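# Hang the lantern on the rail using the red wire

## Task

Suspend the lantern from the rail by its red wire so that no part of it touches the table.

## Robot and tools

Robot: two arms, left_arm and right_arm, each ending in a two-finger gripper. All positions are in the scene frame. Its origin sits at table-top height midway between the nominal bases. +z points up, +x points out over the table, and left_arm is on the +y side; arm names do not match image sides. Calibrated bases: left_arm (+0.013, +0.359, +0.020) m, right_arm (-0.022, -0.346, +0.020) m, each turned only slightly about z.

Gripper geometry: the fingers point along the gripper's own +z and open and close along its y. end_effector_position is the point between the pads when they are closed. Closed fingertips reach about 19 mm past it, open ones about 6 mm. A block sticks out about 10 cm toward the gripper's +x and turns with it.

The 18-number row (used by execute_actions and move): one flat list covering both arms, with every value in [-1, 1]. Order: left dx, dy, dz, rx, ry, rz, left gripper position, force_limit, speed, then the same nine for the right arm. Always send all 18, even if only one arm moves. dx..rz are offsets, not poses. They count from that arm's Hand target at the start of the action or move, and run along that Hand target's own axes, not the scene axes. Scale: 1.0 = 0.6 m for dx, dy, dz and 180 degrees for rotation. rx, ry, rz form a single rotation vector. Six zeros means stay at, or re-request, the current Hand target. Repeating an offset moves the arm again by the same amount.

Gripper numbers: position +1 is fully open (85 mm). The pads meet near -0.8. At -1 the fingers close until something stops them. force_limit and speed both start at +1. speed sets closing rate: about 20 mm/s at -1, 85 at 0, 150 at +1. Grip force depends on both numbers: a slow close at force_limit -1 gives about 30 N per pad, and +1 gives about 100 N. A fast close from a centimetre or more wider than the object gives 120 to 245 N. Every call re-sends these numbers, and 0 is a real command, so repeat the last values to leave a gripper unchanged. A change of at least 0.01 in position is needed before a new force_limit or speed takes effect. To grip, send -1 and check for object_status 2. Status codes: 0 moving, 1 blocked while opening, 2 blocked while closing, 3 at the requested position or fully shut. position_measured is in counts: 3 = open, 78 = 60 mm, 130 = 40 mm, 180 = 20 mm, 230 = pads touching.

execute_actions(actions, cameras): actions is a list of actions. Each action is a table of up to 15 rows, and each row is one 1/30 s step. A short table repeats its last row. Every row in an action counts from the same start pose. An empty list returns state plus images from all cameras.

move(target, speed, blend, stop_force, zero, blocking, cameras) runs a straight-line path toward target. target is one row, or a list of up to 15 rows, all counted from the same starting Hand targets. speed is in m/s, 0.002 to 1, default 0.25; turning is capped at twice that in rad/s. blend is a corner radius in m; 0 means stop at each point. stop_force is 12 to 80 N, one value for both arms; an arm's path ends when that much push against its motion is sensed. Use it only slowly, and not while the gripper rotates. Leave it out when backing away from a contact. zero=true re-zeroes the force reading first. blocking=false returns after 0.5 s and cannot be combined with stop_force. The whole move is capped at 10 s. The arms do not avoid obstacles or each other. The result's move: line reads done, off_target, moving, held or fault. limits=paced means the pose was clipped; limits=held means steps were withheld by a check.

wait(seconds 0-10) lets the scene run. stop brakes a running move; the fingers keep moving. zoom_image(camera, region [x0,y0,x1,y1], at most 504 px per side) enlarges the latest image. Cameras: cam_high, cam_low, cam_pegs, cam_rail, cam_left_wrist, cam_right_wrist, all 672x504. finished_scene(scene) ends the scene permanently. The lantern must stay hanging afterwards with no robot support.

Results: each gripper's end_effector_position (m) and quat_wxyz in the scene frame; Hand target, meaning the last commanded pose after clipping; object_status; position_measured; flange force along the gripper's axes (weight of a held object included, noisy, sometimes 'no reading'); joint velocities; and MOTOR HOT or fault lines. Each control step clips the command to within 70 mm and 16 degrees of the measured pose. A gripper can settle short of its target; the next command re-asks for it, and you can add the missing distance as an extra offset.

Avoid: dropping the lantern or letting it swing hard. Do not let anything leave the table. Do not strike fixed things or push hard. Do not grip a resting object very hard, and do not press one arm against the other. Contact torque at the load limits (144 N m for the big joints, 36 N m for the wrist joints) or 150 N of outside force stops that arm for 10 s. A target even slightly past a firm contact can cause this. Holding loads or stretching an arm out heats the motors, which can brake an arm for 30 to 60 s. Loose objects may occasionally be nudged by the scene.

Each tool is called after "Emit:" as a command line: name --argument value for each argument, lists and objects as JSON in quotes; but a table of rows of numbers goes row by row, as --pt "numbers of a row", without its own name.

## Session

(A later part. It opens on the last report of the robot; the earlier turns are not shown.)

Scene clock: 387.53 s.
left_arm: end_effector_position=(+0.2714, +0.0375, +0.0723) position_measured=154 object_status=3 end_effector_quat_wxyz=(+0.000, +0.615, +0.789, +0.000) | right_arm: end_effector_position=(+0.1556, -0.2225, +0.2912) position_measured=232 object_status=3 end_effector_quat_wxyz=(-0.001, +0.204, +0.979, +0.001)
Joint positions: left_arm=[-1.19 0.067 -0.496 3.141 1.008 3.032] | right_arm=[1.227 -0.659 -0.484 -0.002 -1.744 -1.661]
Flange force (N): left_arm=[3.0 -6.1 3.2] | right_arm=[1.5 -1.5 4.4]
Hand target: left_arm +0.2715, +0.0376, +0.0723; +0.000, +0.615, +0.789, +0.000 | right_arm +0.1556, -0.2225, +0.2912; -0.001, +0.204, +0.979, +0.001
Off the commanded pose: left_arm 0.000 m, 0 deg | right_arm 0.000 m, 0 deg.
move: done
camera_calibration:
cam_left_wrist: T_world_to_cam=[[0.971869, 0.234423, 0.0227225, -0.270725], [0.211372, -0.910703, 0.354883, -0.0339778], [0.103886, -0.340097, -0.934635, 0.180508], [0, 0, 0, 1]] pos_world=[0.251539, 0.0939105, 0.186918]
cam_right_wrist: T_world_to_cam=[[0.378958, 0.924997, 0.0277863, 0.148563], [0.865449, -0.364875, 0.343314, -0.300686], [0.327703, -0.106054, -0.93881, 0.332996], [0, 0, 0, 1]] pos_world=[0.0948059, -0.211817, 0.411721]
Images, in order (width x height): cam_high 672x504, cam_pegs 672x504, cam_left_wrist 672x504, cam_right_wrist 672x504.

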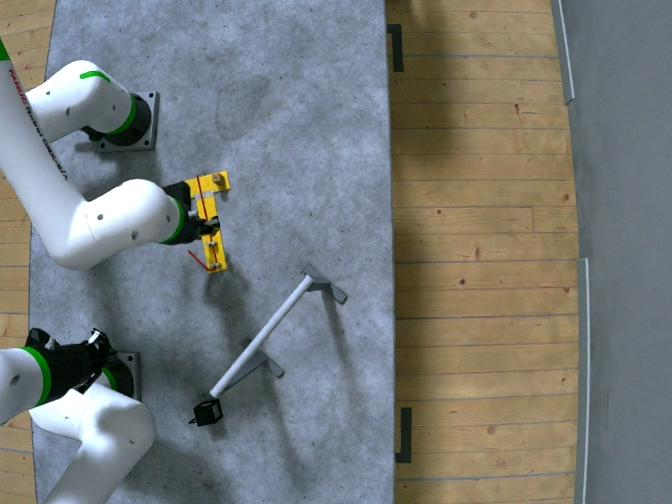

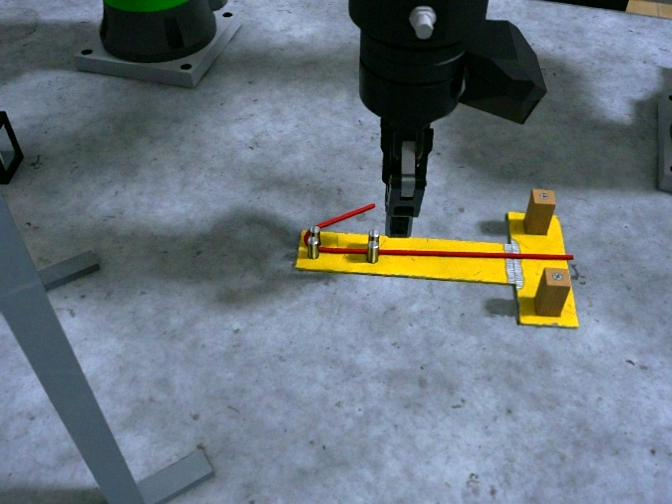

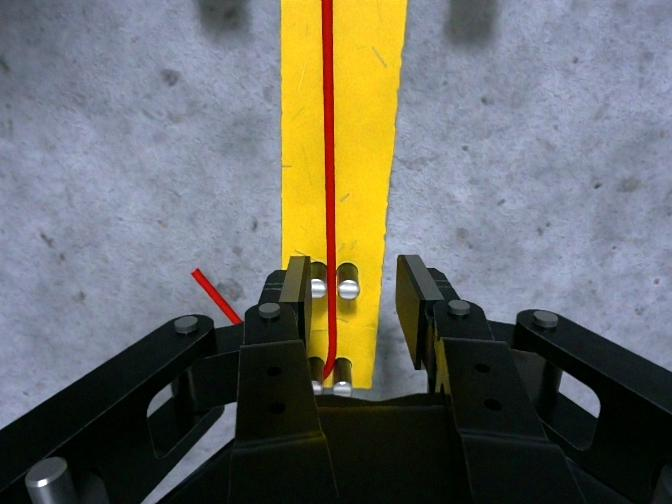

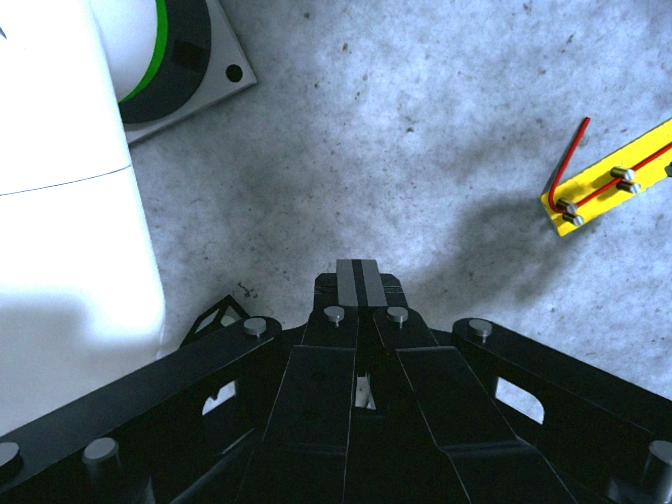

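Emit:
move --target '[0.0117,-0.0083,0.0755,0,0,0,-0.2,0.5,0,0,0,0,0,0,0,-1,-0.5,0]' --speed 0.05

Emit:
move --target '[0,0,0,0,0,0,-1,0,-1,0,0,0,0,0,0,-1,-0.5,0]' --cameras '["cam_left_wrist","cam_pegs"]'

Scene clock: 399.70 s.
left_arm: end_effector_position=(+0.2650, +0.0432, +0.0270) position_measured=154 object_status=3 end_effector_quat_wxyz=(+0.000, +0.615, +0.789, +0.000) | right_arm: end_effector_position=(+0.1556, -0.2225, +0.2912) position_measured=232 object_status=3 end_effector_quat_wxyz=(-0.001, +0.204, +0.979, +0.001)
Joint positions: left_arm=[-1.2 0.121 -0.565 3.141 0.884 3.043] | right_arm=[1.227 -0.659 -0.484 -0.002 -1.744 -1.661]
Flange force (N): left_arm=[4.9 -7.4 1.7] | right_arm=[0.4 -0.7 4.3]
Hand target: left_arm +0.2650, +0.0432, +0.0270; +0.000, +0.615, +0.789, +0.000 | right_arm +0.1556, -0.2225, +0.2912; -0.001, +0.204, +0.979, +0.001
Off the commanded pose: left_arm 0.000 m, 0 deg | right_arm 0.000 m, 0 deg.
move: done

Scene clock: 401.53 s.
left_arm: end_effector_position=(+0.2650, +0.0432, +0.0270) position_measured=231 object_status=0 end_effector_quat_wxyz=(+0.000, +0.615, +0.789, +0.000) | right_arm: end_effector_position=(+0.1556, -0.2225, +0.2912) position_measured=232 object_status=3 end_effector_quat_wxyz=(-0.001, +0.204, +0.979, +0.001)
Joint positions: left_arm=[-1.2 0.121 -0.565 3.141 0.884 3.043] | right_arm=[1.227 -0.659 -0.484 -0.002 -1.744 -1.661]
Flange force (N): left_arm=[5.2 -7.2 1.2] | right_arm=[1.7 -1.5 4.1]
Hand target: left_arm +0.2650, +0.0432, +0.0270; +0.000, +0.615, +0.789, +0.000 | right_arm +0.1556, -0.2225, +0.2912; -0.001, +0.204, +0.979, +0.001
Off the commanded pose: left_arm 0.000 m, 0 deg | right_arm 0.000 m, 0 deg.
move: done
camera_calibration:
cam_left_wrist: T_world_to_cam=[[0.971867, 0.23443, 0.0227444, -0.264692], [0.211381, -0.910734, 0.354797, -0.0113792], [0.103889, -0.340008, -0.934667, 0.14065], [0, 0, 0, 1]] pos_world=[0.245039, 0.0995105, 0.141518]
Images, in order (width x height): cam_pegs 672x504, cam_left_wrist 672x504.

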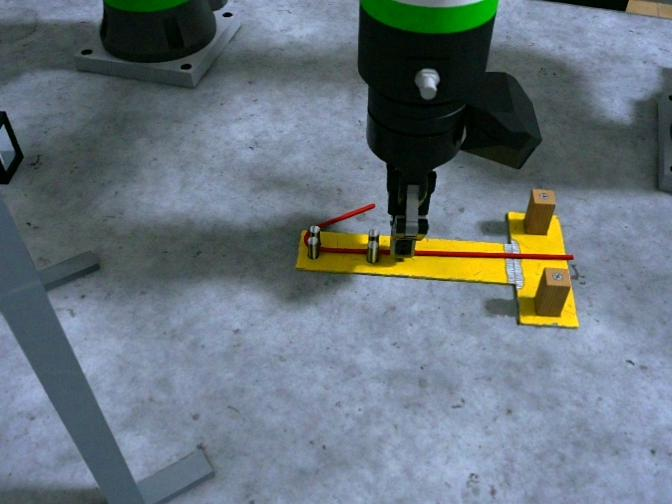

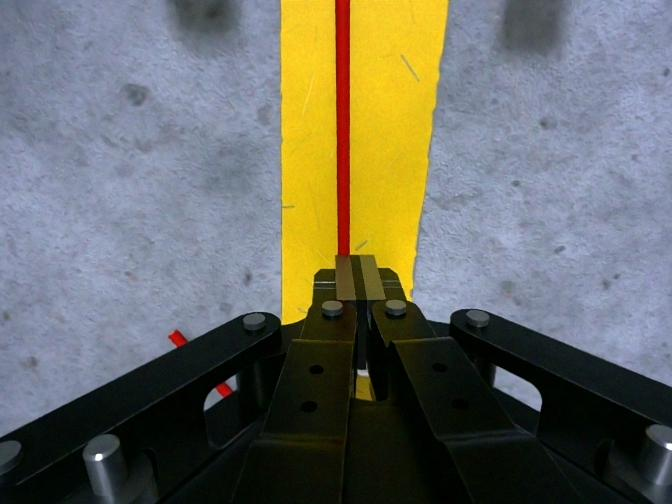

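Emit:
move --pt "0 0 -0.03 0 0 0 -0.2 0.5 0 0 0 0 0 0 0 -1 -0.5 0" --pt "0 -0.0075 -0.03 0 0 0 -0.2 0.5 0 0 0 0 0 0 0 -1 -0.5 0" --pt "0 -0.0075 0.0035 0 0 0 -0.2 0.5 0 0 0 0 0 0 0 -1 -0.5 0" --speed 0.06

Emit:
move --target '[0,0,0,0,0,0,-1,0,-1,0,0,0,0,0,0,-1,-0.5,0]' --cameras '["cam_left_wrist","cam_pegs"]'

Emit:
zoom_image --camera "cam_pegs" --region '[350, 190, 460, 280]'

Scene clock: 409.67 s.
left_arm: end_effector_position=(+0.2606, +0.0421, +0.0249) position_measured=154 object_status=3 end_effector_quat_wxyz=(+0.000, +0.615, +0.789, +0.000) | right_arm: end_effector_position=(+0.1556, -0.2225, +0.2912) position_measured=232 object_status=3 end_effector_quat_wxyz=(-0.001, +0.204, +0.979, +0.001)
Joint positions: left_arm=[-1.212 0.121 -0.572 3.141 0.877 3.055] | right_arm=[1.227 -0.659 -0.484 -0.002 -1.744 -1.661]
Flange force (N): left_arm=[4.9 -6.9 1.2] | right_arm=[1.0 -0.7 4.1]
Hand target: left_arm +0.2606, +0.0421, +0.0249; +0.000, +0.615, +0.789, +0.000 | right_arm +0.1556, -0.2225, +0.2912; -0.001, +0.204, +0.979, +0.001
Off the commanded pose: left_arm 0.000 m, 0 deg | right_arm 0.000 m, 0 deg.
move: done

Scene clock: 411.50 s.
left_arm: end_effector_position=(+0.2607, +0.0420, +0.0250) position_measured=231 object_status=0 end_effector_quat_wxyz=(+0.000, +0.615, +0.789, +0.000) | right_arm: end_effector_position=(+0.1556, -0.2225, +0.2912) position_measured=232 object_status=3 end_effector_quat_wxyz=(-0.001, +0.204, +0.979, +0.001)
Joint positions: left_arm=[-1.212 0.121 -0.572 3.141 0.877 3.055] | right_arm=[1.227 -0.659 -0.484 -0.002 -1.744 -1.661]
Flange force (N): left_arm=[15.4 -8.7 -55.1] | right_arm=[1.5 -1.4 4.2]
Hand target: left_arm +0.2606, +0.0421, +0.0249; +0.000, +0.615, +0.789, +0.000 | right_arm +0.1556, -0.2225, +0.2912; -0.001, +0.204, +0.979, +0.001
Off the commanded pose: left_arm 0.000 m, 0 deg | right_arm 0.000 m, 0 deg.
move: done
camera_calibration:
cam_left_wrist: T_world_to_cam=[[0.9719, 0.23428, 0.0228812, -0.260222], [0.211182, -0.910741, 0.354899, -0.0107287], [0.103985, -0.340094, -0.934624, 0.138833], [0, 0, 0, 1]] pos_world=[0.240739, 0.0984102, 0.139519]
Images, in order (width x height): cam_pegs 672x504, cam_left_wrist 672x504.

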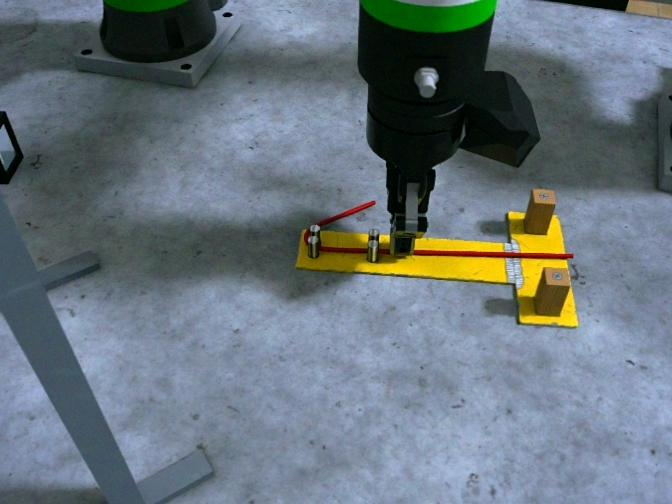

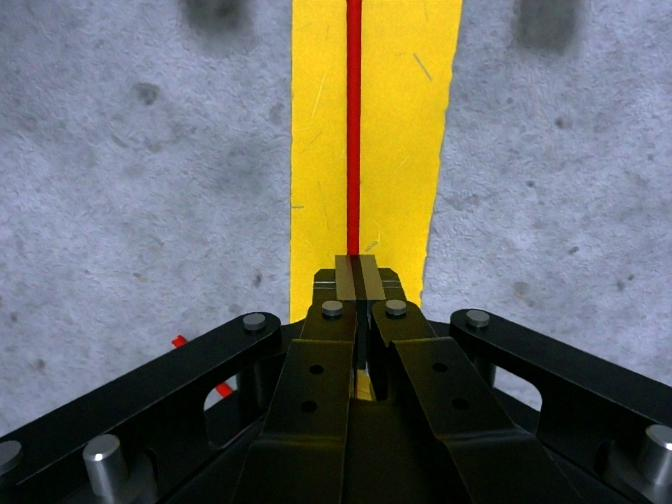

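Scaled by 4.582 from the camera's 672x504 image, which has a finer 960x720 frame.

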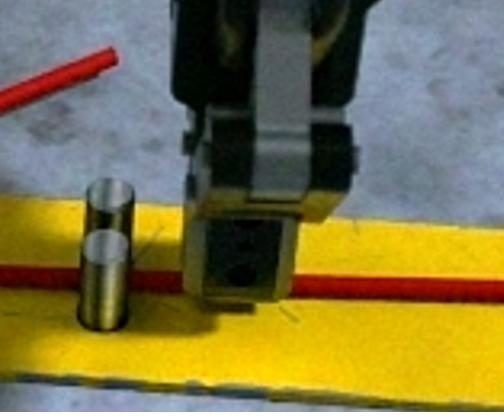

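Emit:
move --pt "0 0 -0.03 0 0 0 -1 0 -1 0 0 0 0 0 0 -1 -0.5 0"

Emit:
move --target '[0,-0.002,0,0,0,0,-0.4,0,0,0,0,0,0,0,0,-1,-0.5,0]'

Emit:
move --target '[0,0,0.06,0,0,0,-0.4,0,0,0,0,0,0,0,0,-1,-0.5,0]' --stop_force 14 --speed 0.008 --cameras '["cam_left_wrist","cam_pegs"]'

Emit:
zoom_image --camera "cam_left_wrist" --region '[280, 200, 430, 310]'

Scene clock: 422.93 s.
left_arm: end_effector_position=(+0.2606, +0.0421, +0.0429) position_measured=231 object_status=3 end_effector_quat_wxyz=(+0.000, +0.615, +0.789, +0.000) | right_arm: end_effector_position=(+0.1556, -0.2225, +0.2912) position_measured=232 object_status=3 end_effector_quat_wxyz=(-0.001, +0.204, +0.979, +0.001)
Joint positions: left_arm=[-1.212 0.089 -0.555 3.141 0.927 3.055] | right_arm=[1.227 -0.659 -0.484 -0.002 -1.744 -1.661]
Flange force (N): left_arm=[5.5 -7.6 1.0] | right_arm=[1.0 -1.2 4.2]
Hand target: left_arm +0.2606, +0.0421, +0.0429; +0.000, +0.615, +0.789, +0.000 | right_arm +0.1556, -0.2225, +0.2912; -0.001, +0.204, +0.979, +0.001
Off the commanded pose: left_arm 0.000 m, 0 deg | right_arm 0.000 m, 0 deg.
move: done

Scene clock: 423.63 s.
left_arm: end_effector_position=(+0.2594, +0.0418, +0.0429) position_measured=179 object_status=3 end_effector_quat_wxyz=(+0.000, +0.615, +0.789, +0.000) | right_arm: end_effector_position=(+0.1556, -0.2225, +0.2912) position_measured=232 object_status=3 end_effector_quat_wxyz=(-0.001, +0.204, +0.979, +0.001)
Joint positions: left_arm=[-1.215 0.088 -0.556 3.141 0.927 3.058] | right_arm=[1.227 -0.659 -0.484 -0.002 -1.744 -1.661]
Flange force (N): left_arm=[5.2 -7.2 1.7] | right_arm=[1.9 -1.2 4.3]
Hand target: left_arm +0.2594, +0.0418, +0.0429; +0.000, +0.615, +0.789, +0.000 | right_arm +0.1556, -0.2225, +0.2912; -0.001, +0.204, +0.979, +0.001
Off the commanded pose: left_arm 0.000 m, 0 deg | right_arm 0.000 m, 0 deg.
move: done

Scene clock: 426.90 s.
left_arm: end_effector_position=(+0.2595, +0.0417, +0.0216) position_measured=179 object_status=3 end_effector_quat_wxyz=(+0.000, +0.615, +0.789, +0.000) | right_arm: end_effector_position=(+0.1556, -0.2225, +0.2912) position_measured=232 object_status=3 end_effector_quat_wxyz=(-0.001, +0.204, +0.979, +0.001)
Joint positions: left_arm=[-1.215 0.126 -0.576 3.141 0.868 3.058] | right_arm=[1.227 -0.659 -0.484 -0.002 -1.744 -1.661]
Flange force (N): left_arm=[10.6 -11.7 -29.6] | right_arm=[1.5 -1.9 4.7]
Hand target: left_arm +0.2595, +0.0418, +0.0216; +0.000, +0.615, +0.789, +0.000 (not the last commanded pose) | right_arm +0.1556, -0.2225, +0.2912; -0.001, +0.204, +0.979, +0.001
Off the commanded pose: left_arm 0.015 m, 0 deg | right_arm 0.000 m, 0 deg.
move: contact (left_arm)
camera_calibration:
cam_left_wrist: T_world_to_cam=[[0.971898, 0.234286, 0.0229037, -0.258913], [0.21119, -0.910772, 0.354814, -0.00956435], [0.103988, -0.340006, -0.934656, 0.135767], [0, 0, 0, 1]] pos_world=[0.239539, 0.0981102, 0.136219]
Images, in order (width x height): cam_pegs 672x504, cam_left_wrist 672x504.

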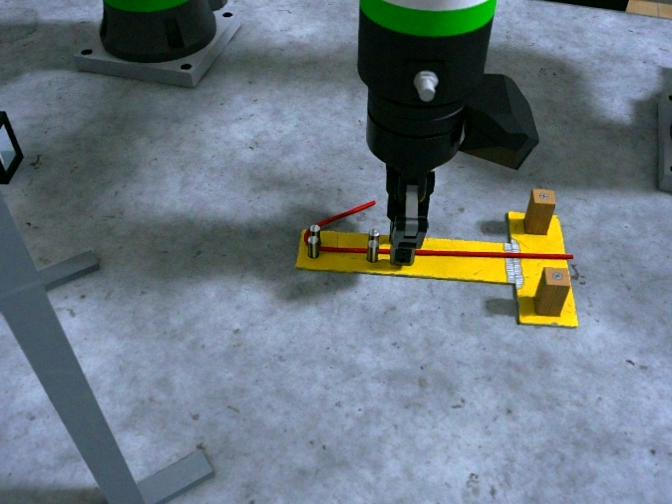

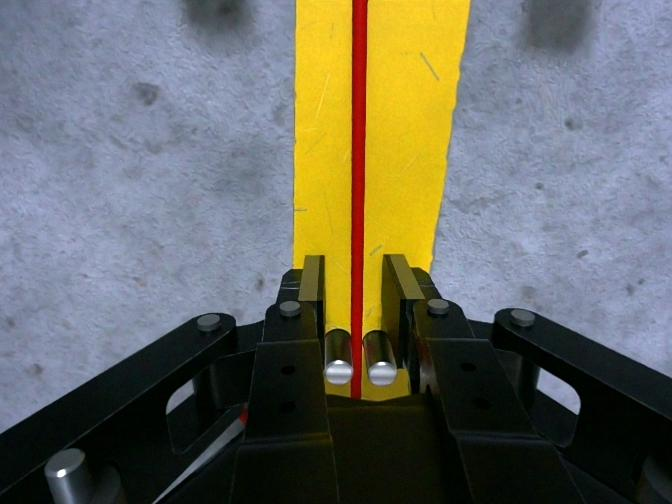

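Scaled by 3.360 from the camera's 672x504 image, which has a finer 960x720 frame.

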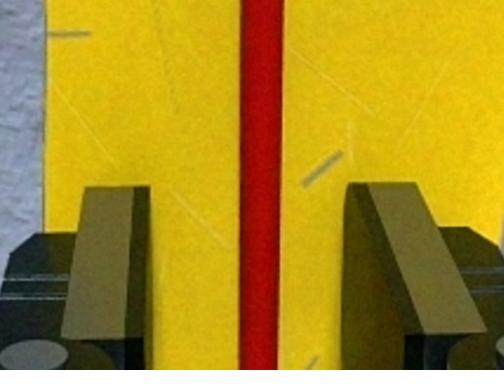

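Emit:
move --target '[0,0,-0.0035,0,0,0,-0.4,0,0,0,0,0,0,0,0,-1,-0.5,0]'

Emit:
move --target '[0,0,0,0,0,0,-1,0,-1,0,0,0,0,0,0,-1,-0.5,0]' --cameras '["cam_left_wrist","cam_pegs"]'

Emit:
zoom_image --camera "cam_left_wrist" --region '[280, 200, 430, 310]'

Scene clock: 433.57 s.
left_arm: end_effector_position=(+0.2594, +0.0418, +0.0237) position_measured=179 object_status=3 end_effector_quat_wxyz=(+0.000, +0.615, +0.789, +0.000) | right_arm: end_effector_position=(+0.1556, -0.2225, +0.2912) position_measured=232 object_status=3 end_effector_quat_wxyz=(-0.001, +0.204, +0.979, +0.001)
Joint positions: left_arm=[-1.215 0.122 -0.575 3.141 0.874 3.058] | right_arm=[1.227 -0.659 -0.484 -0.002 -1.744 -1.661]
Flange force (N): left_arm=[5.2 -7.3 1.4] | right_arm=[1.6 -1.8 4.6]
Hand target: left_arm +0.2595, +0.0418, +0.0237; +0.000, +0.615, +0.789, +0.000 | right_arm +0.1556, -0.2225, +0.2912; -0.001, +0.204, +0.979, +0.001
Off the commanded pose: left_arm 0.000 m, 0 deg | right_arm 0.000 m, 0 deg.
move: done

Scene clock: 434.97 s.
left_arm: end_effector_position=(+0.2595, +0.0417, +0.0238) position_measured=227 object_status=0 end_effector_quat_wxyz=(+0.000, +0.615, +0.789, +0.000) | right_arm: end_effector_position=(+0.1556, -0.2225, +0.2912) position_measured=232 object_status=3 end_effector_quat_wxyz=(-0.001, +0.204, +0.979, +0.001)
Joint positions: left_arm=[-1.215 0.122 -0.574 3.141 0.874 3.058] | right_arm=[1.227 -0.659 -0.484 -0.002 -1.744 -1.661]
Flange force (N): left_arm=[9.7 -9.5 -18.1] | right_arm=[0.8 -0.9 4.2]
Hand target: left_arm +0.2595, +0.0418, +0.0237; +0.000, +0.615, +0.789, +0.000 | right_arm +0.1556, -0.2225, +0.2912; -0.001, +0.204, +0.979, +0.001
Off the commanded pose: left_arm 0.000 m, 0 deg | right_arm 0.000 m, 0 deg.
move: done
camera_calibration:
cam_left_wrist: T_world_to_cam=[[0.9719, 0.23428, 0.0228812, -0.258958], [0.211182, -0.910741, 0.354899, -0.0103226], [0.103985, -0.340094, -0.934624, 0.137734], [0, 0, 0, 1]] pos_world=[0.239539, 0.0981102, 0.138319]
Images, in order (width x height): cam_pegs 672x504, cam_left_wrist 672x504.

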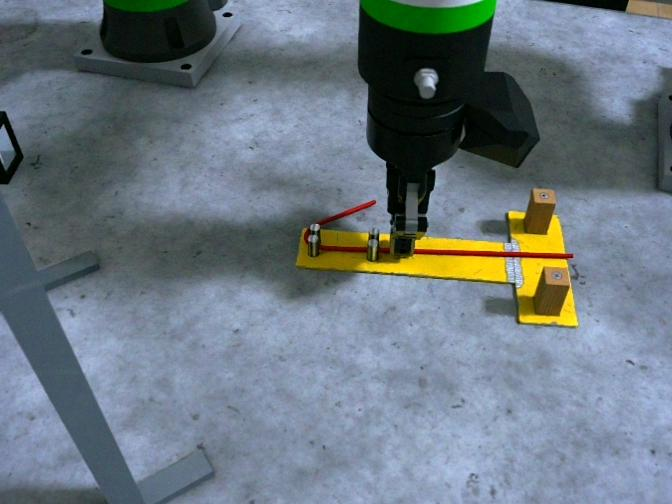

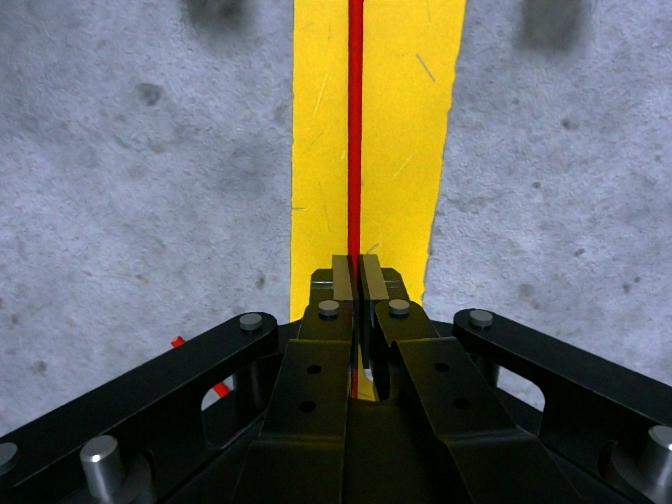

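Scaled by 3.360 from the camera's 672x504 image, which has a finer 960x720 frame.

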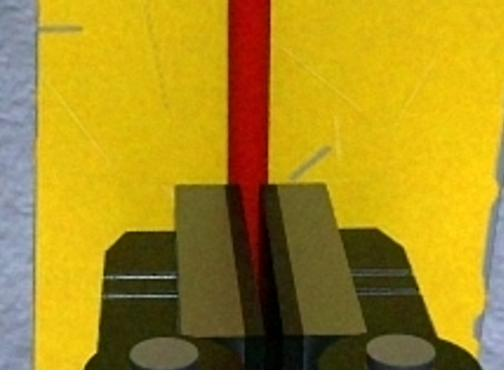

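Emit:
move --target '[0,0,-0.12,0,0,0,-1,0,-1,0,0,0,0,0,0,-1,-0.5,0]' --speed 0.08 --cameras '["cam_left_wrist","cam_pegs","cam_low"]'

Scene clock: 438.40 s.
left_arm: end_effector_position=(+0.2595, +0.0418, +0.0957) position_measured=227 object_status=2 end_effector_quat_wxyz=(+0.000, +0.615, +0.789, +0.000) | right_arm: end_effector_position=(+0.1556, -0.2225, +0.2912) position_measured=232 object_status=3 end_effector_quat_wxyz=(-0.001, +0.204, +0.979, +0.001)
Joint positions: left_arm=[-1.215 0.007 -0.495 3.141 1.068 3.058] | right_arm=[1.227 -0.659 -0.484 -0.002 -1.744 -1.661]
Flange force (N): left_arm=[4.4 -7.2 4.0] | right_arm=[1.7 -1.4 4.8]
Hand target: left_arm +0.2594, +0.0418, +0.0957; +0.000, +0.615, +0.789, +0.000 | right_arm +0.1556, -0.2225, +0.2912; -0.001, +0.204, +0.979, +0.001
Off the commanded pose: left_arm 0.000 m, 0 deg | right_arm 0.000 m, 0 deg.
move: done
camera_calibration:
cam_left_wrist: T_world_to_cam=[[0.971877, 0.234375, 0.0228695, -0.260605], [0.211284, -0.91075, 0.354816, -0.0358456], [0.103988, -0.340005, -0.934657, 0.204931], [0, 0, 0, 1]] pos_world=[0.239539, 0.0981104, 0.210219]
Images, in order (width x height): cam_low 672x504, cam_pegs 672x504, cam_left_wrist 672x504.

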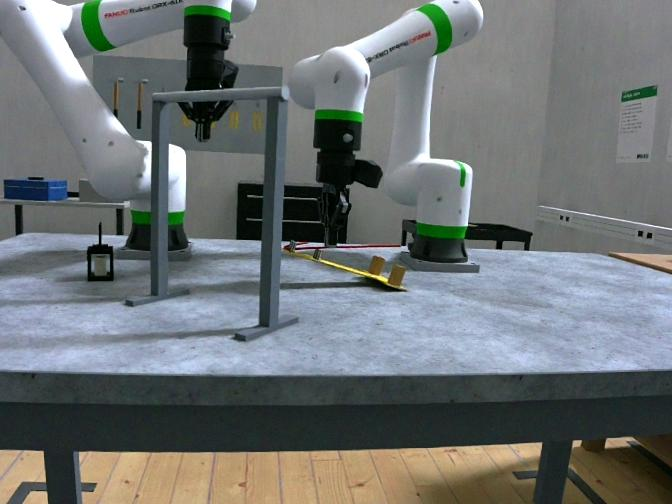

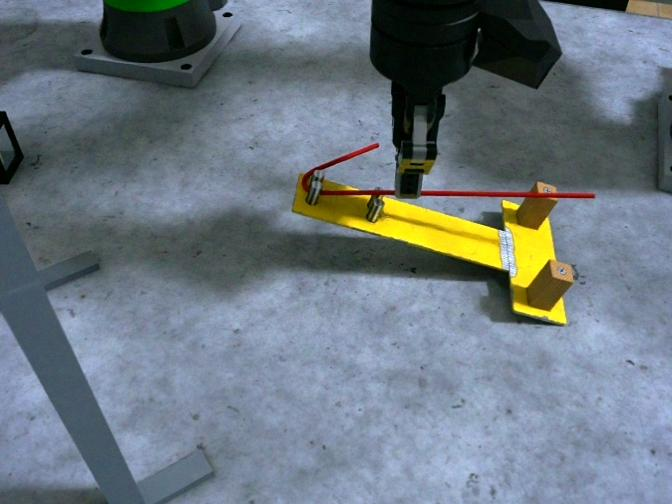

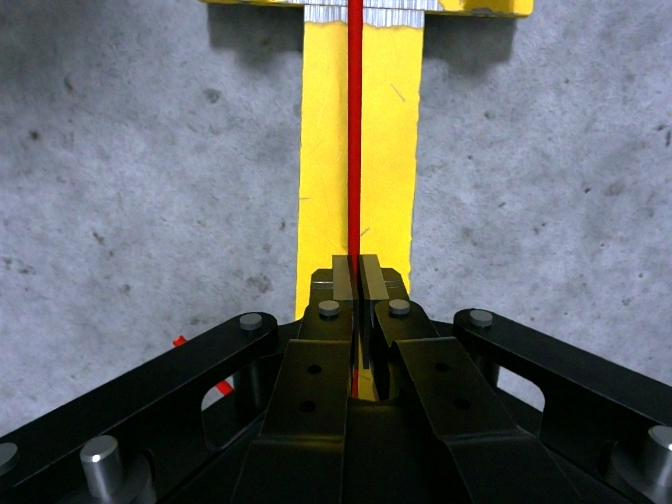

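Emit:
move --pt "0 0 0.119 0 0 0 -1 0 -1 0 0 0 0 0 0 -1 -0.5 0" --pt "-0.022 0 0.118 0 0 0 -1 0 -1 0 0 0 0 0 0 -1 -0.5 0" --pt "-0.022 0 0.05 0 0 0 -1 0 -1 0 0 0 0 0 0 -1 -0.5 0" --speed 0.05 --cameras '["cam_left_wrist","cam_pegs","cam_low"]'

Scene clock: 451.43 s.
left_arm: end_effector_position=(+0.2627, +0.0290, +0.0657) position_measured=227 object_status=2 end_effector_quat_wxyz=(+0.000, +0.615, +0.789, +0.000) | right_arm: end_effector_position=(+0.1556, -0.2225, +0.2912) position_measured=232 object_status=3 end_effector_quat_wxyz=(-0.001, +0.204, +0.979, +0.001)
Joint positions: left_arm=[-1.218 0.08 -0.5 3.141 0.991 3.061] | right_arm=[1.227 -0.659 -0.484 -0.002 -1.744 -1.661]
Flange force (N): left_arm=[5.1 -7.0 2.5] | right_arm=[1.6 -1.4 4.3]
Hand target: left_arm +0.2627, +0.0290, +0.0657; +0.000, +0.615, +0.789, +0.000 | right_arm +0.1556, -0.2225, +0.2912; -0.001, +0.204, +0.979, +0.001
Off the commanded pose: left_arm 0.000 m, 0 deg | right_arm 0.000 m, 0 deg.
move: done
camera_calibration:
cam_left_wrist: T_world_to_cam=[[0.971877, 0.234375, 0.0228695, -0.260028], [0.211284, -0.91075, 0.354816, -0.0375348], [0.103988, -0.340005, -0.934657, 0.172206], [0, 0, 0, 1]] pos_world=[0.242739, 0.0853104, 0.180219]
Images, in order (width x height): cam_low 672x504, cam_pegs 672x504, cam_left_wrist 672x504.

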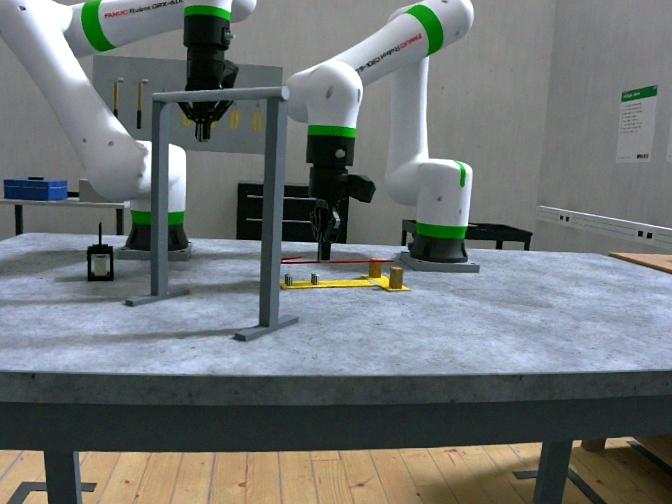

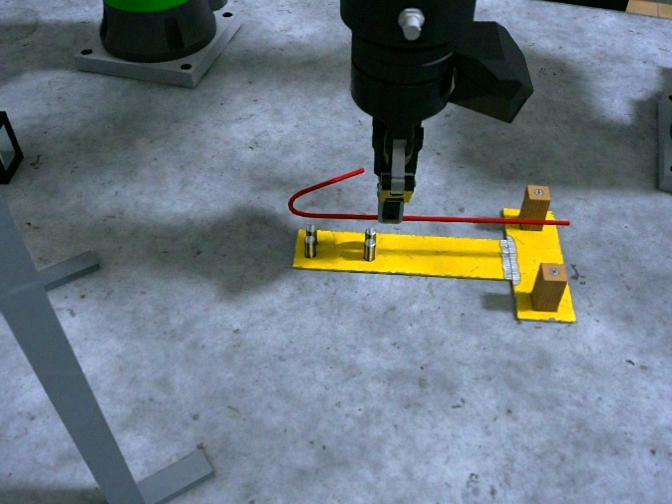

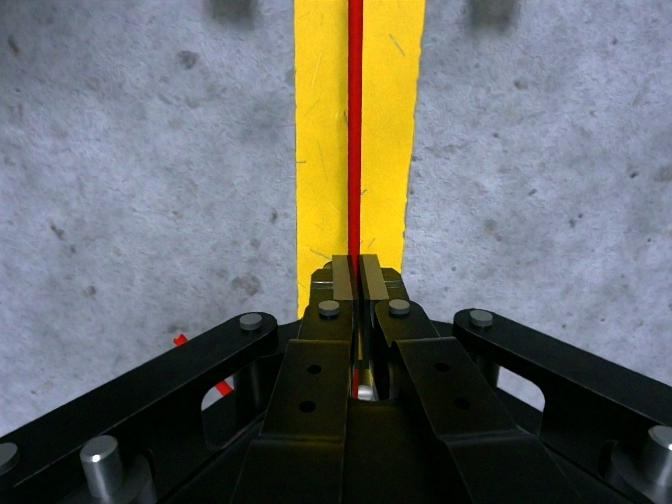

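Emit:
move --pt "0.016 0 -0.124 0 0 0 -1 0 -1 0 0 0 0 0 0 -1 -0.5 0" --pt "0.016 0 -0.124 0 0 0.5 -1 0 -1 0 0 0 0 0 0 -1 -0.5 0" --pt "0.016 0 -0.124 0 0 0.99 -1 0 -1 0 0 0 0 0 0 -1 -0.5 0" --speed 0.3

Emit:
move --target '[0,0,0.1,0,0,0.0244,-1,0,-1,0,0,0,0,0,0,-1,-0.5,0]' --speed 0.1 --cameras '["cam_left_wrist","cam_pegs","cam_low","cam_rail","cam_high"]'

Emit:
zoom_image --camera "cam_pegs" --region '[180, 150, 400, 300]'

Scene clock: 477.10 s.
left_arm: end_effector_position=(+0.2603, +0.0383, +0.1401) position_measured=227 object_status=2 end_effector_quat_wxyz=(+0.000, +0.798, -0.602, +0.000) | right_arm: end_effector_position=(+0.1556, -0.2225, +0.2912) position_measured=232 object_status=3 end_effector_quat_wxyz=(-0.001, +0.204, +0.979, +0.001)
Joint positions: left_arm=[-1.216 -0.037 -0.424 3.141 1.184 -0.052] | right_arm=[1.227 -0.659 -0.484 -0.002 -1.744 -1.661]
Flange force (N): left_arm=[-4.7 6.3 3.2] | right_arm=[1.1 -1.3 4.1]
Hand target: left_arm +0.2603, +0.0383, +0.1401; +0.000, +0.798, -0.602, +0.000 | right_arm +0.1556, -0.2225, +0.2912; -0.001, +0.204, +0.979, +0.001
Off the commanded pose: left_arm 0.000 m, 0 deg | right_arm 0.000 m, 0 deg.
move: done

Scene clock: 478.07 s.
left_arm: end_effector_position=(+0.2603, +0.0382, +0.0801) position_measured=227 object_status=2 end_effector_quat_wxyz=(+0.000, +0.775, -0.632, +0.000) | right_arm: end_effector_position=(+0.1556, -0.2225, +0.2912) position_measured=232 object_status=3 end_effector_quat_wxyz=(-0.001, +0.204, +0.979, +0.001)
Joint positions: left_arm=[-1.216 0.037 -0.506 3.141 1.027 -0.128] | right_arm=[1.227 -0.659 -0.484 -0.002 -1.744 -1.661]
Flange force (N): left_arm=[-4.4 7.4 2.2] | right_arm=[1.6 -1.5 4.3]
Hand target: left_arm +0.2603, +0.0383, +0.0801; +0.000, +0.775, -0.632, +0.000 | right_arm +0.1556, -0.2225, +0.2912; -0.001, +0.204, +0.979, +0.001
Off the commanded pose: left_arm 0.000 m, 0 deg | right_arm 0.000 m, 0 deg.
move: done
camera_calibration:
cam_left_wrist: T_world_to_cam=[[-0.981513, -0.190089, 0.0223199, 0.26451], [-0.170021, 0.919506, 0.354404, -0.00443089], [-0.0878915, 0.344057, -0.934826, 0.212928], [0, 0, 0, 1]] pos_world=[0.277581, -0.0189047, 0.194717]
Images, in order (width x height): cam_high 672x504, cam_low 672x504, cam_pegs 672x504, cam_rail 672x504, cam_left_wrist 672x504.

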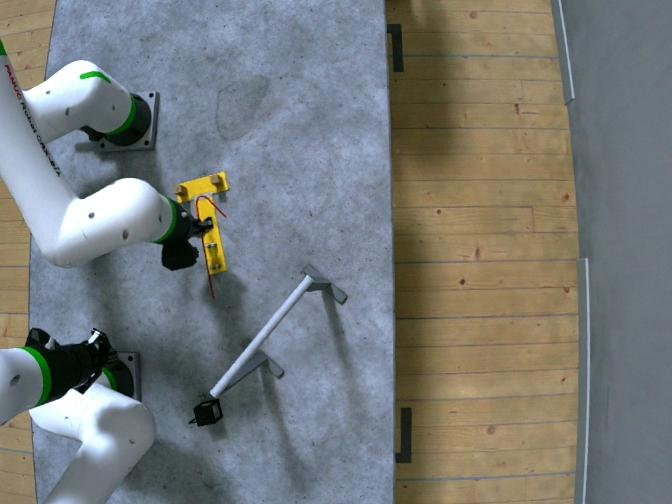

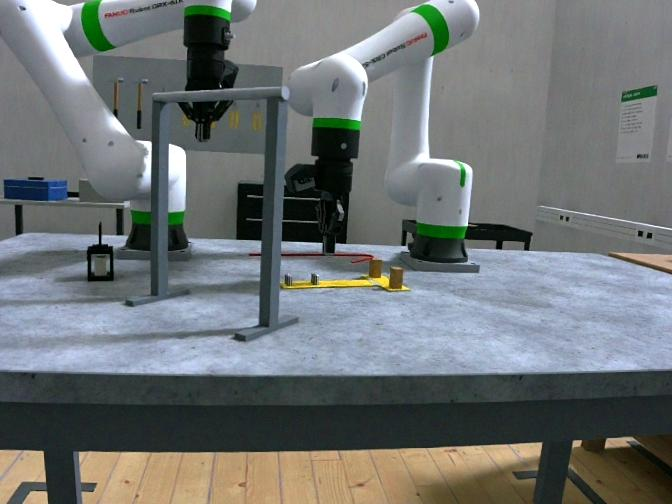

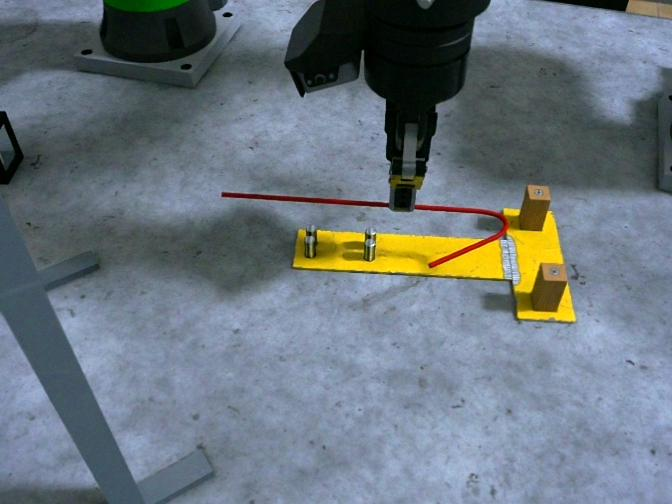

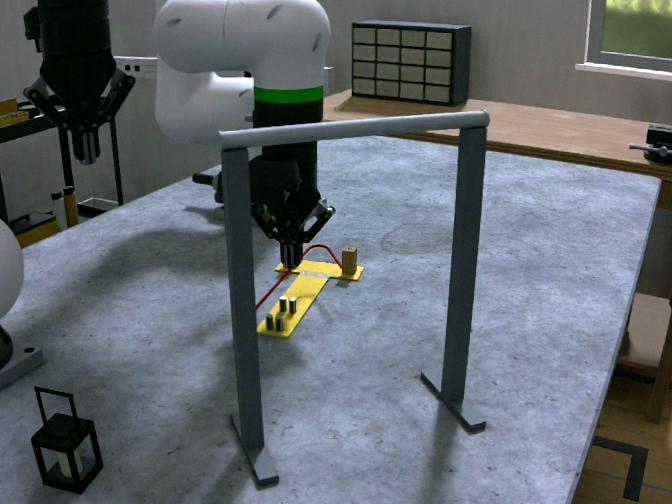

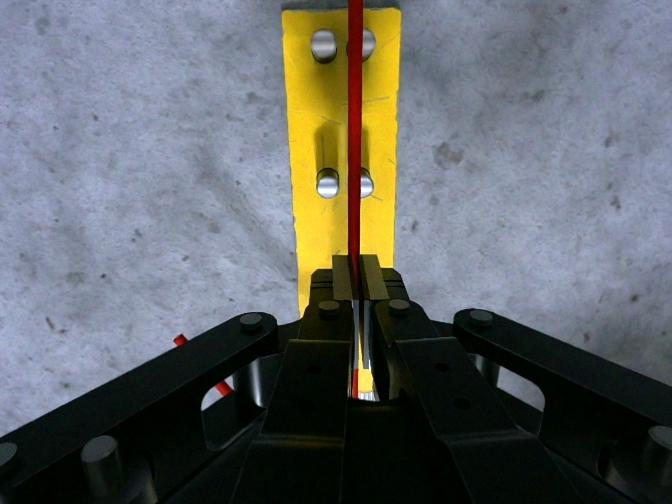

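Scaled by 2.291 from the camera's 672x504 image, which has a finer 960x720 frame.

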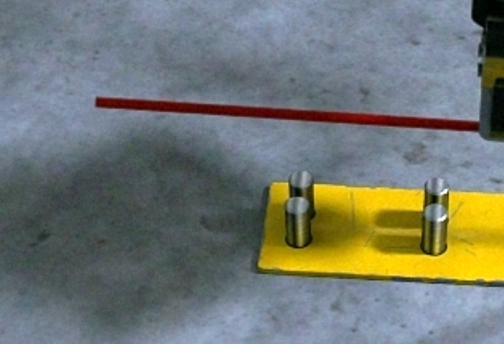

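Emit:
move --target '[0,-0.0018,0.042,0,0,-0.0067,-1,0,-1,0,0,0,0,0,0,-1,-0.5,0]' --speed 0.1 --cameras '["cam_left_wrist","cam_pegs","cam_low"]'

Emit:
zoom_image --camera "cam_left_wrist" --region '[270, 0, 430, 260]'

Emit:
zoom_image --camera "cam_pegs" --region '[200, 180, 420, 290]'

Emit:
zoom_image --camera "cam_low" --region '[220, 240, 430, 300]'

Scene clock: 499.37 s.
left_arm: end_effector_position=(+0.2614, +0.0385, +0.0549) position_measured=227 object_status=2 end_effector_quat_wxyz=(+0.000, +0.781, -0.624, +0.000) | right_arm: end_effector_position=(+0.1556, -0.2225, +0.2912) position_measured=232 object_status=3 end_effector_quat_wxyz=(-0.001, +0.204, +0.979, +0.001)
Joint positions: left_arm=[-1.213 0.077 -0.534 3.141 0.96 -0.11] | right_arm=[1.227 -0.659 -0.484 -0.002 -1.744 -1.661]
Flange force (N): left_arm=[-5.1 7.4 1.7] | right_arm=[1.8 -1.4 4.3]
Hand target: left_arm +0.2614, +0.0385, +0.0549; +0.000, +0.781, -0.624, +0.000 | right_arm +0.1556, -0.2225, +0.2912; -0.001, +0.204, +0.979, +0.001
Off the commanded pose: left_arm 0.000 m, 0 deg | right_arm 0.000 m, 0 deg.
move: done
camera_calibration:
cam_left_wrist: T_world_to_cam=[[-0.977277, -0.210786, 0.0223229, 0.265859], [-0.189415, 0.915719, 0.354373, 0.00974648], [-0.0951385, 0.342092, -0.934838, 0.191376], [0, 0, 0, 1]] pos_world=[0.279871, -0.0183538, 0.169517]
Images, in order (width x height): cam_low 672x504, cam_pegs 672x504, cam_left_wrist 672x504.

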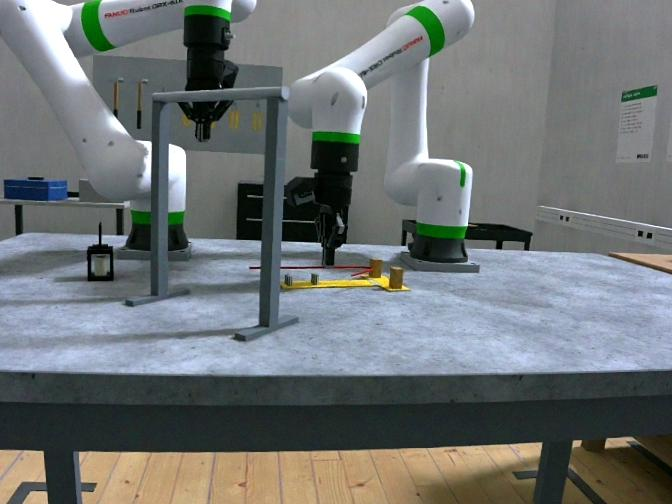

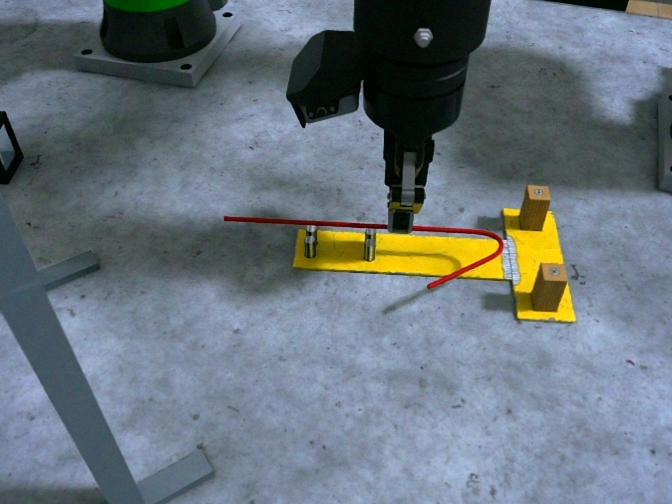

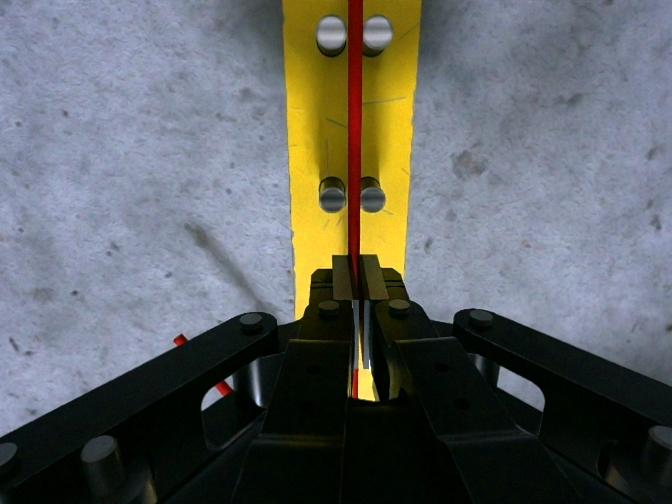

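Scaled by 1.938 from the camera's 672x504 image, which has a finer 960x720 frame.

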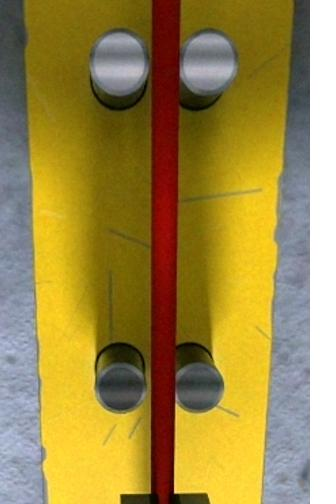

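Scaled by 2.291 from the camera's 672x504 image, which has a finer 960x720 frame.

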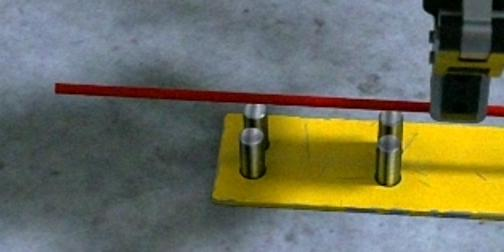

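Scaled by 2.400 from the camera's 672x504 image, which has a finer 960x720 frame.

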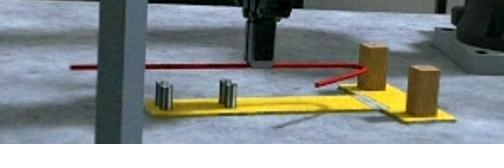

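Emit:
move --target '[0,0,0.05,0,0,0,-1,0,-1,0,0,0,0,0,0,-1,-0.5,0]' --speed 0.03 --stop_force 25 --cameras '["cam_left_wrist","cam_pegs","cam_low"]'

Emit:
zoom_image --camera "cam_pegs" --region '[200, 180, 420, 290]'

Emit:
zoom_image --camera "cam_low" --region '[220, 240, 430, 300]'

Scene clock: 509.57 s.
left_arm: end_effector_position=(+0.2614, +0.0385, +0.0249) position_measured=227 object_status=2 end_effector_quat_wxyz=(+0.000, +0.781, -0.624, +0.000) | right_arm: end_effector_position=(+0.1556, -0.2225, +0.2912) position_measured=232 object_status=3 end_effector_quat_wxyz=(-0.001, +0.204, +0.979, +0.001)
Joint positions: left_arm=[-1.213 0.129 -0.563 3.141 0.879 -0.11] | right_arm=[1.227 -0.659 -0.484 -0.002 -1.744 -1.661]
Flange force (N): left_arm=[-5.0 7.6 1.3] | right_arm=[0.9 -1.2 4.1]
Hand target: left_arm +0.2614, +0.0385, +0.0249; +0.000, +0.781, -0.624, +0.000 | right_arm +0.1556, -0.2225, +0.2912; -0.001, +0.204, +0.979, +0.001
Off the commanded pose: left_arm 0.000 m, 0 deg | right_arm 0.000 m, 0 deg.
move: done
camera_calibration:
cam_left_wrist: T_world_to_cam=[[-0.977279, -0.21078, 0.0223032, 0.266532], [-0.189407, 0.915688, 0.354458, 0.0203629], [-0.0951355, 0.34218, -0.934806, 0.163327], [0, 0, 0, 1]] pos_world=[0.279871, -0.0183538, 0.139517]
Images, in order (width x height): cam_low 672x504, cam_pegs 672x504, cam_left_wrist 672x504.

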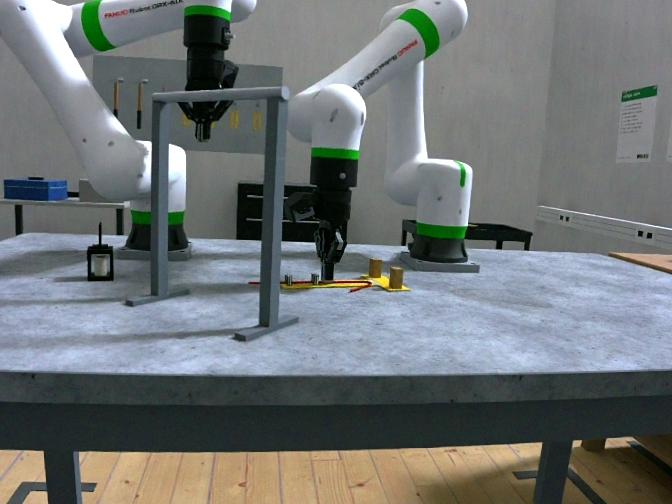

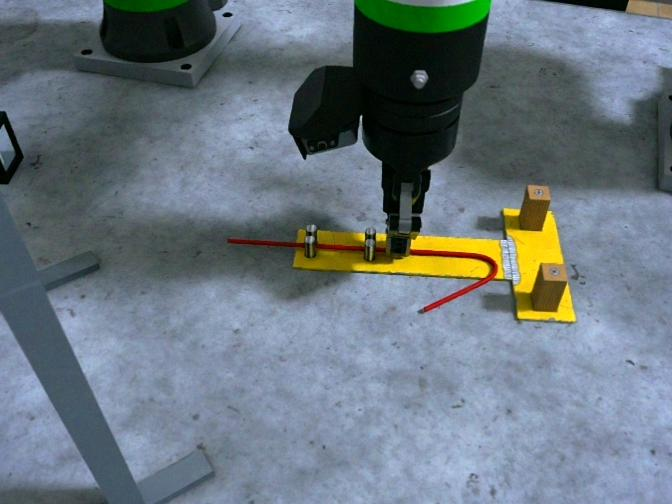

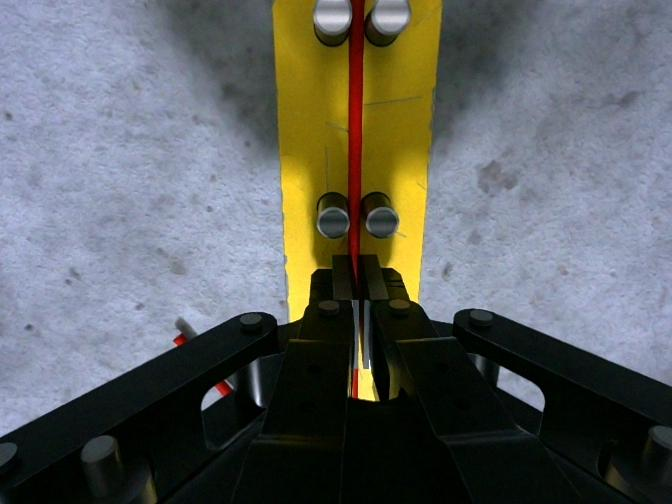

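Scaled by 2.291 from the camera's 672x504 image, which has a finer 960x720 frame.

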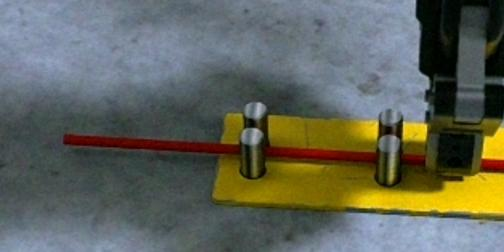

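Scaled by 2.400 from the camera's 672x504 image, which has a finer 960x720 frame.

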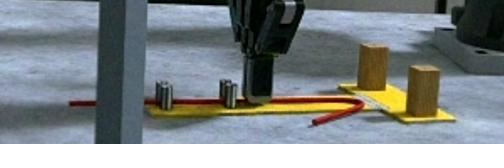

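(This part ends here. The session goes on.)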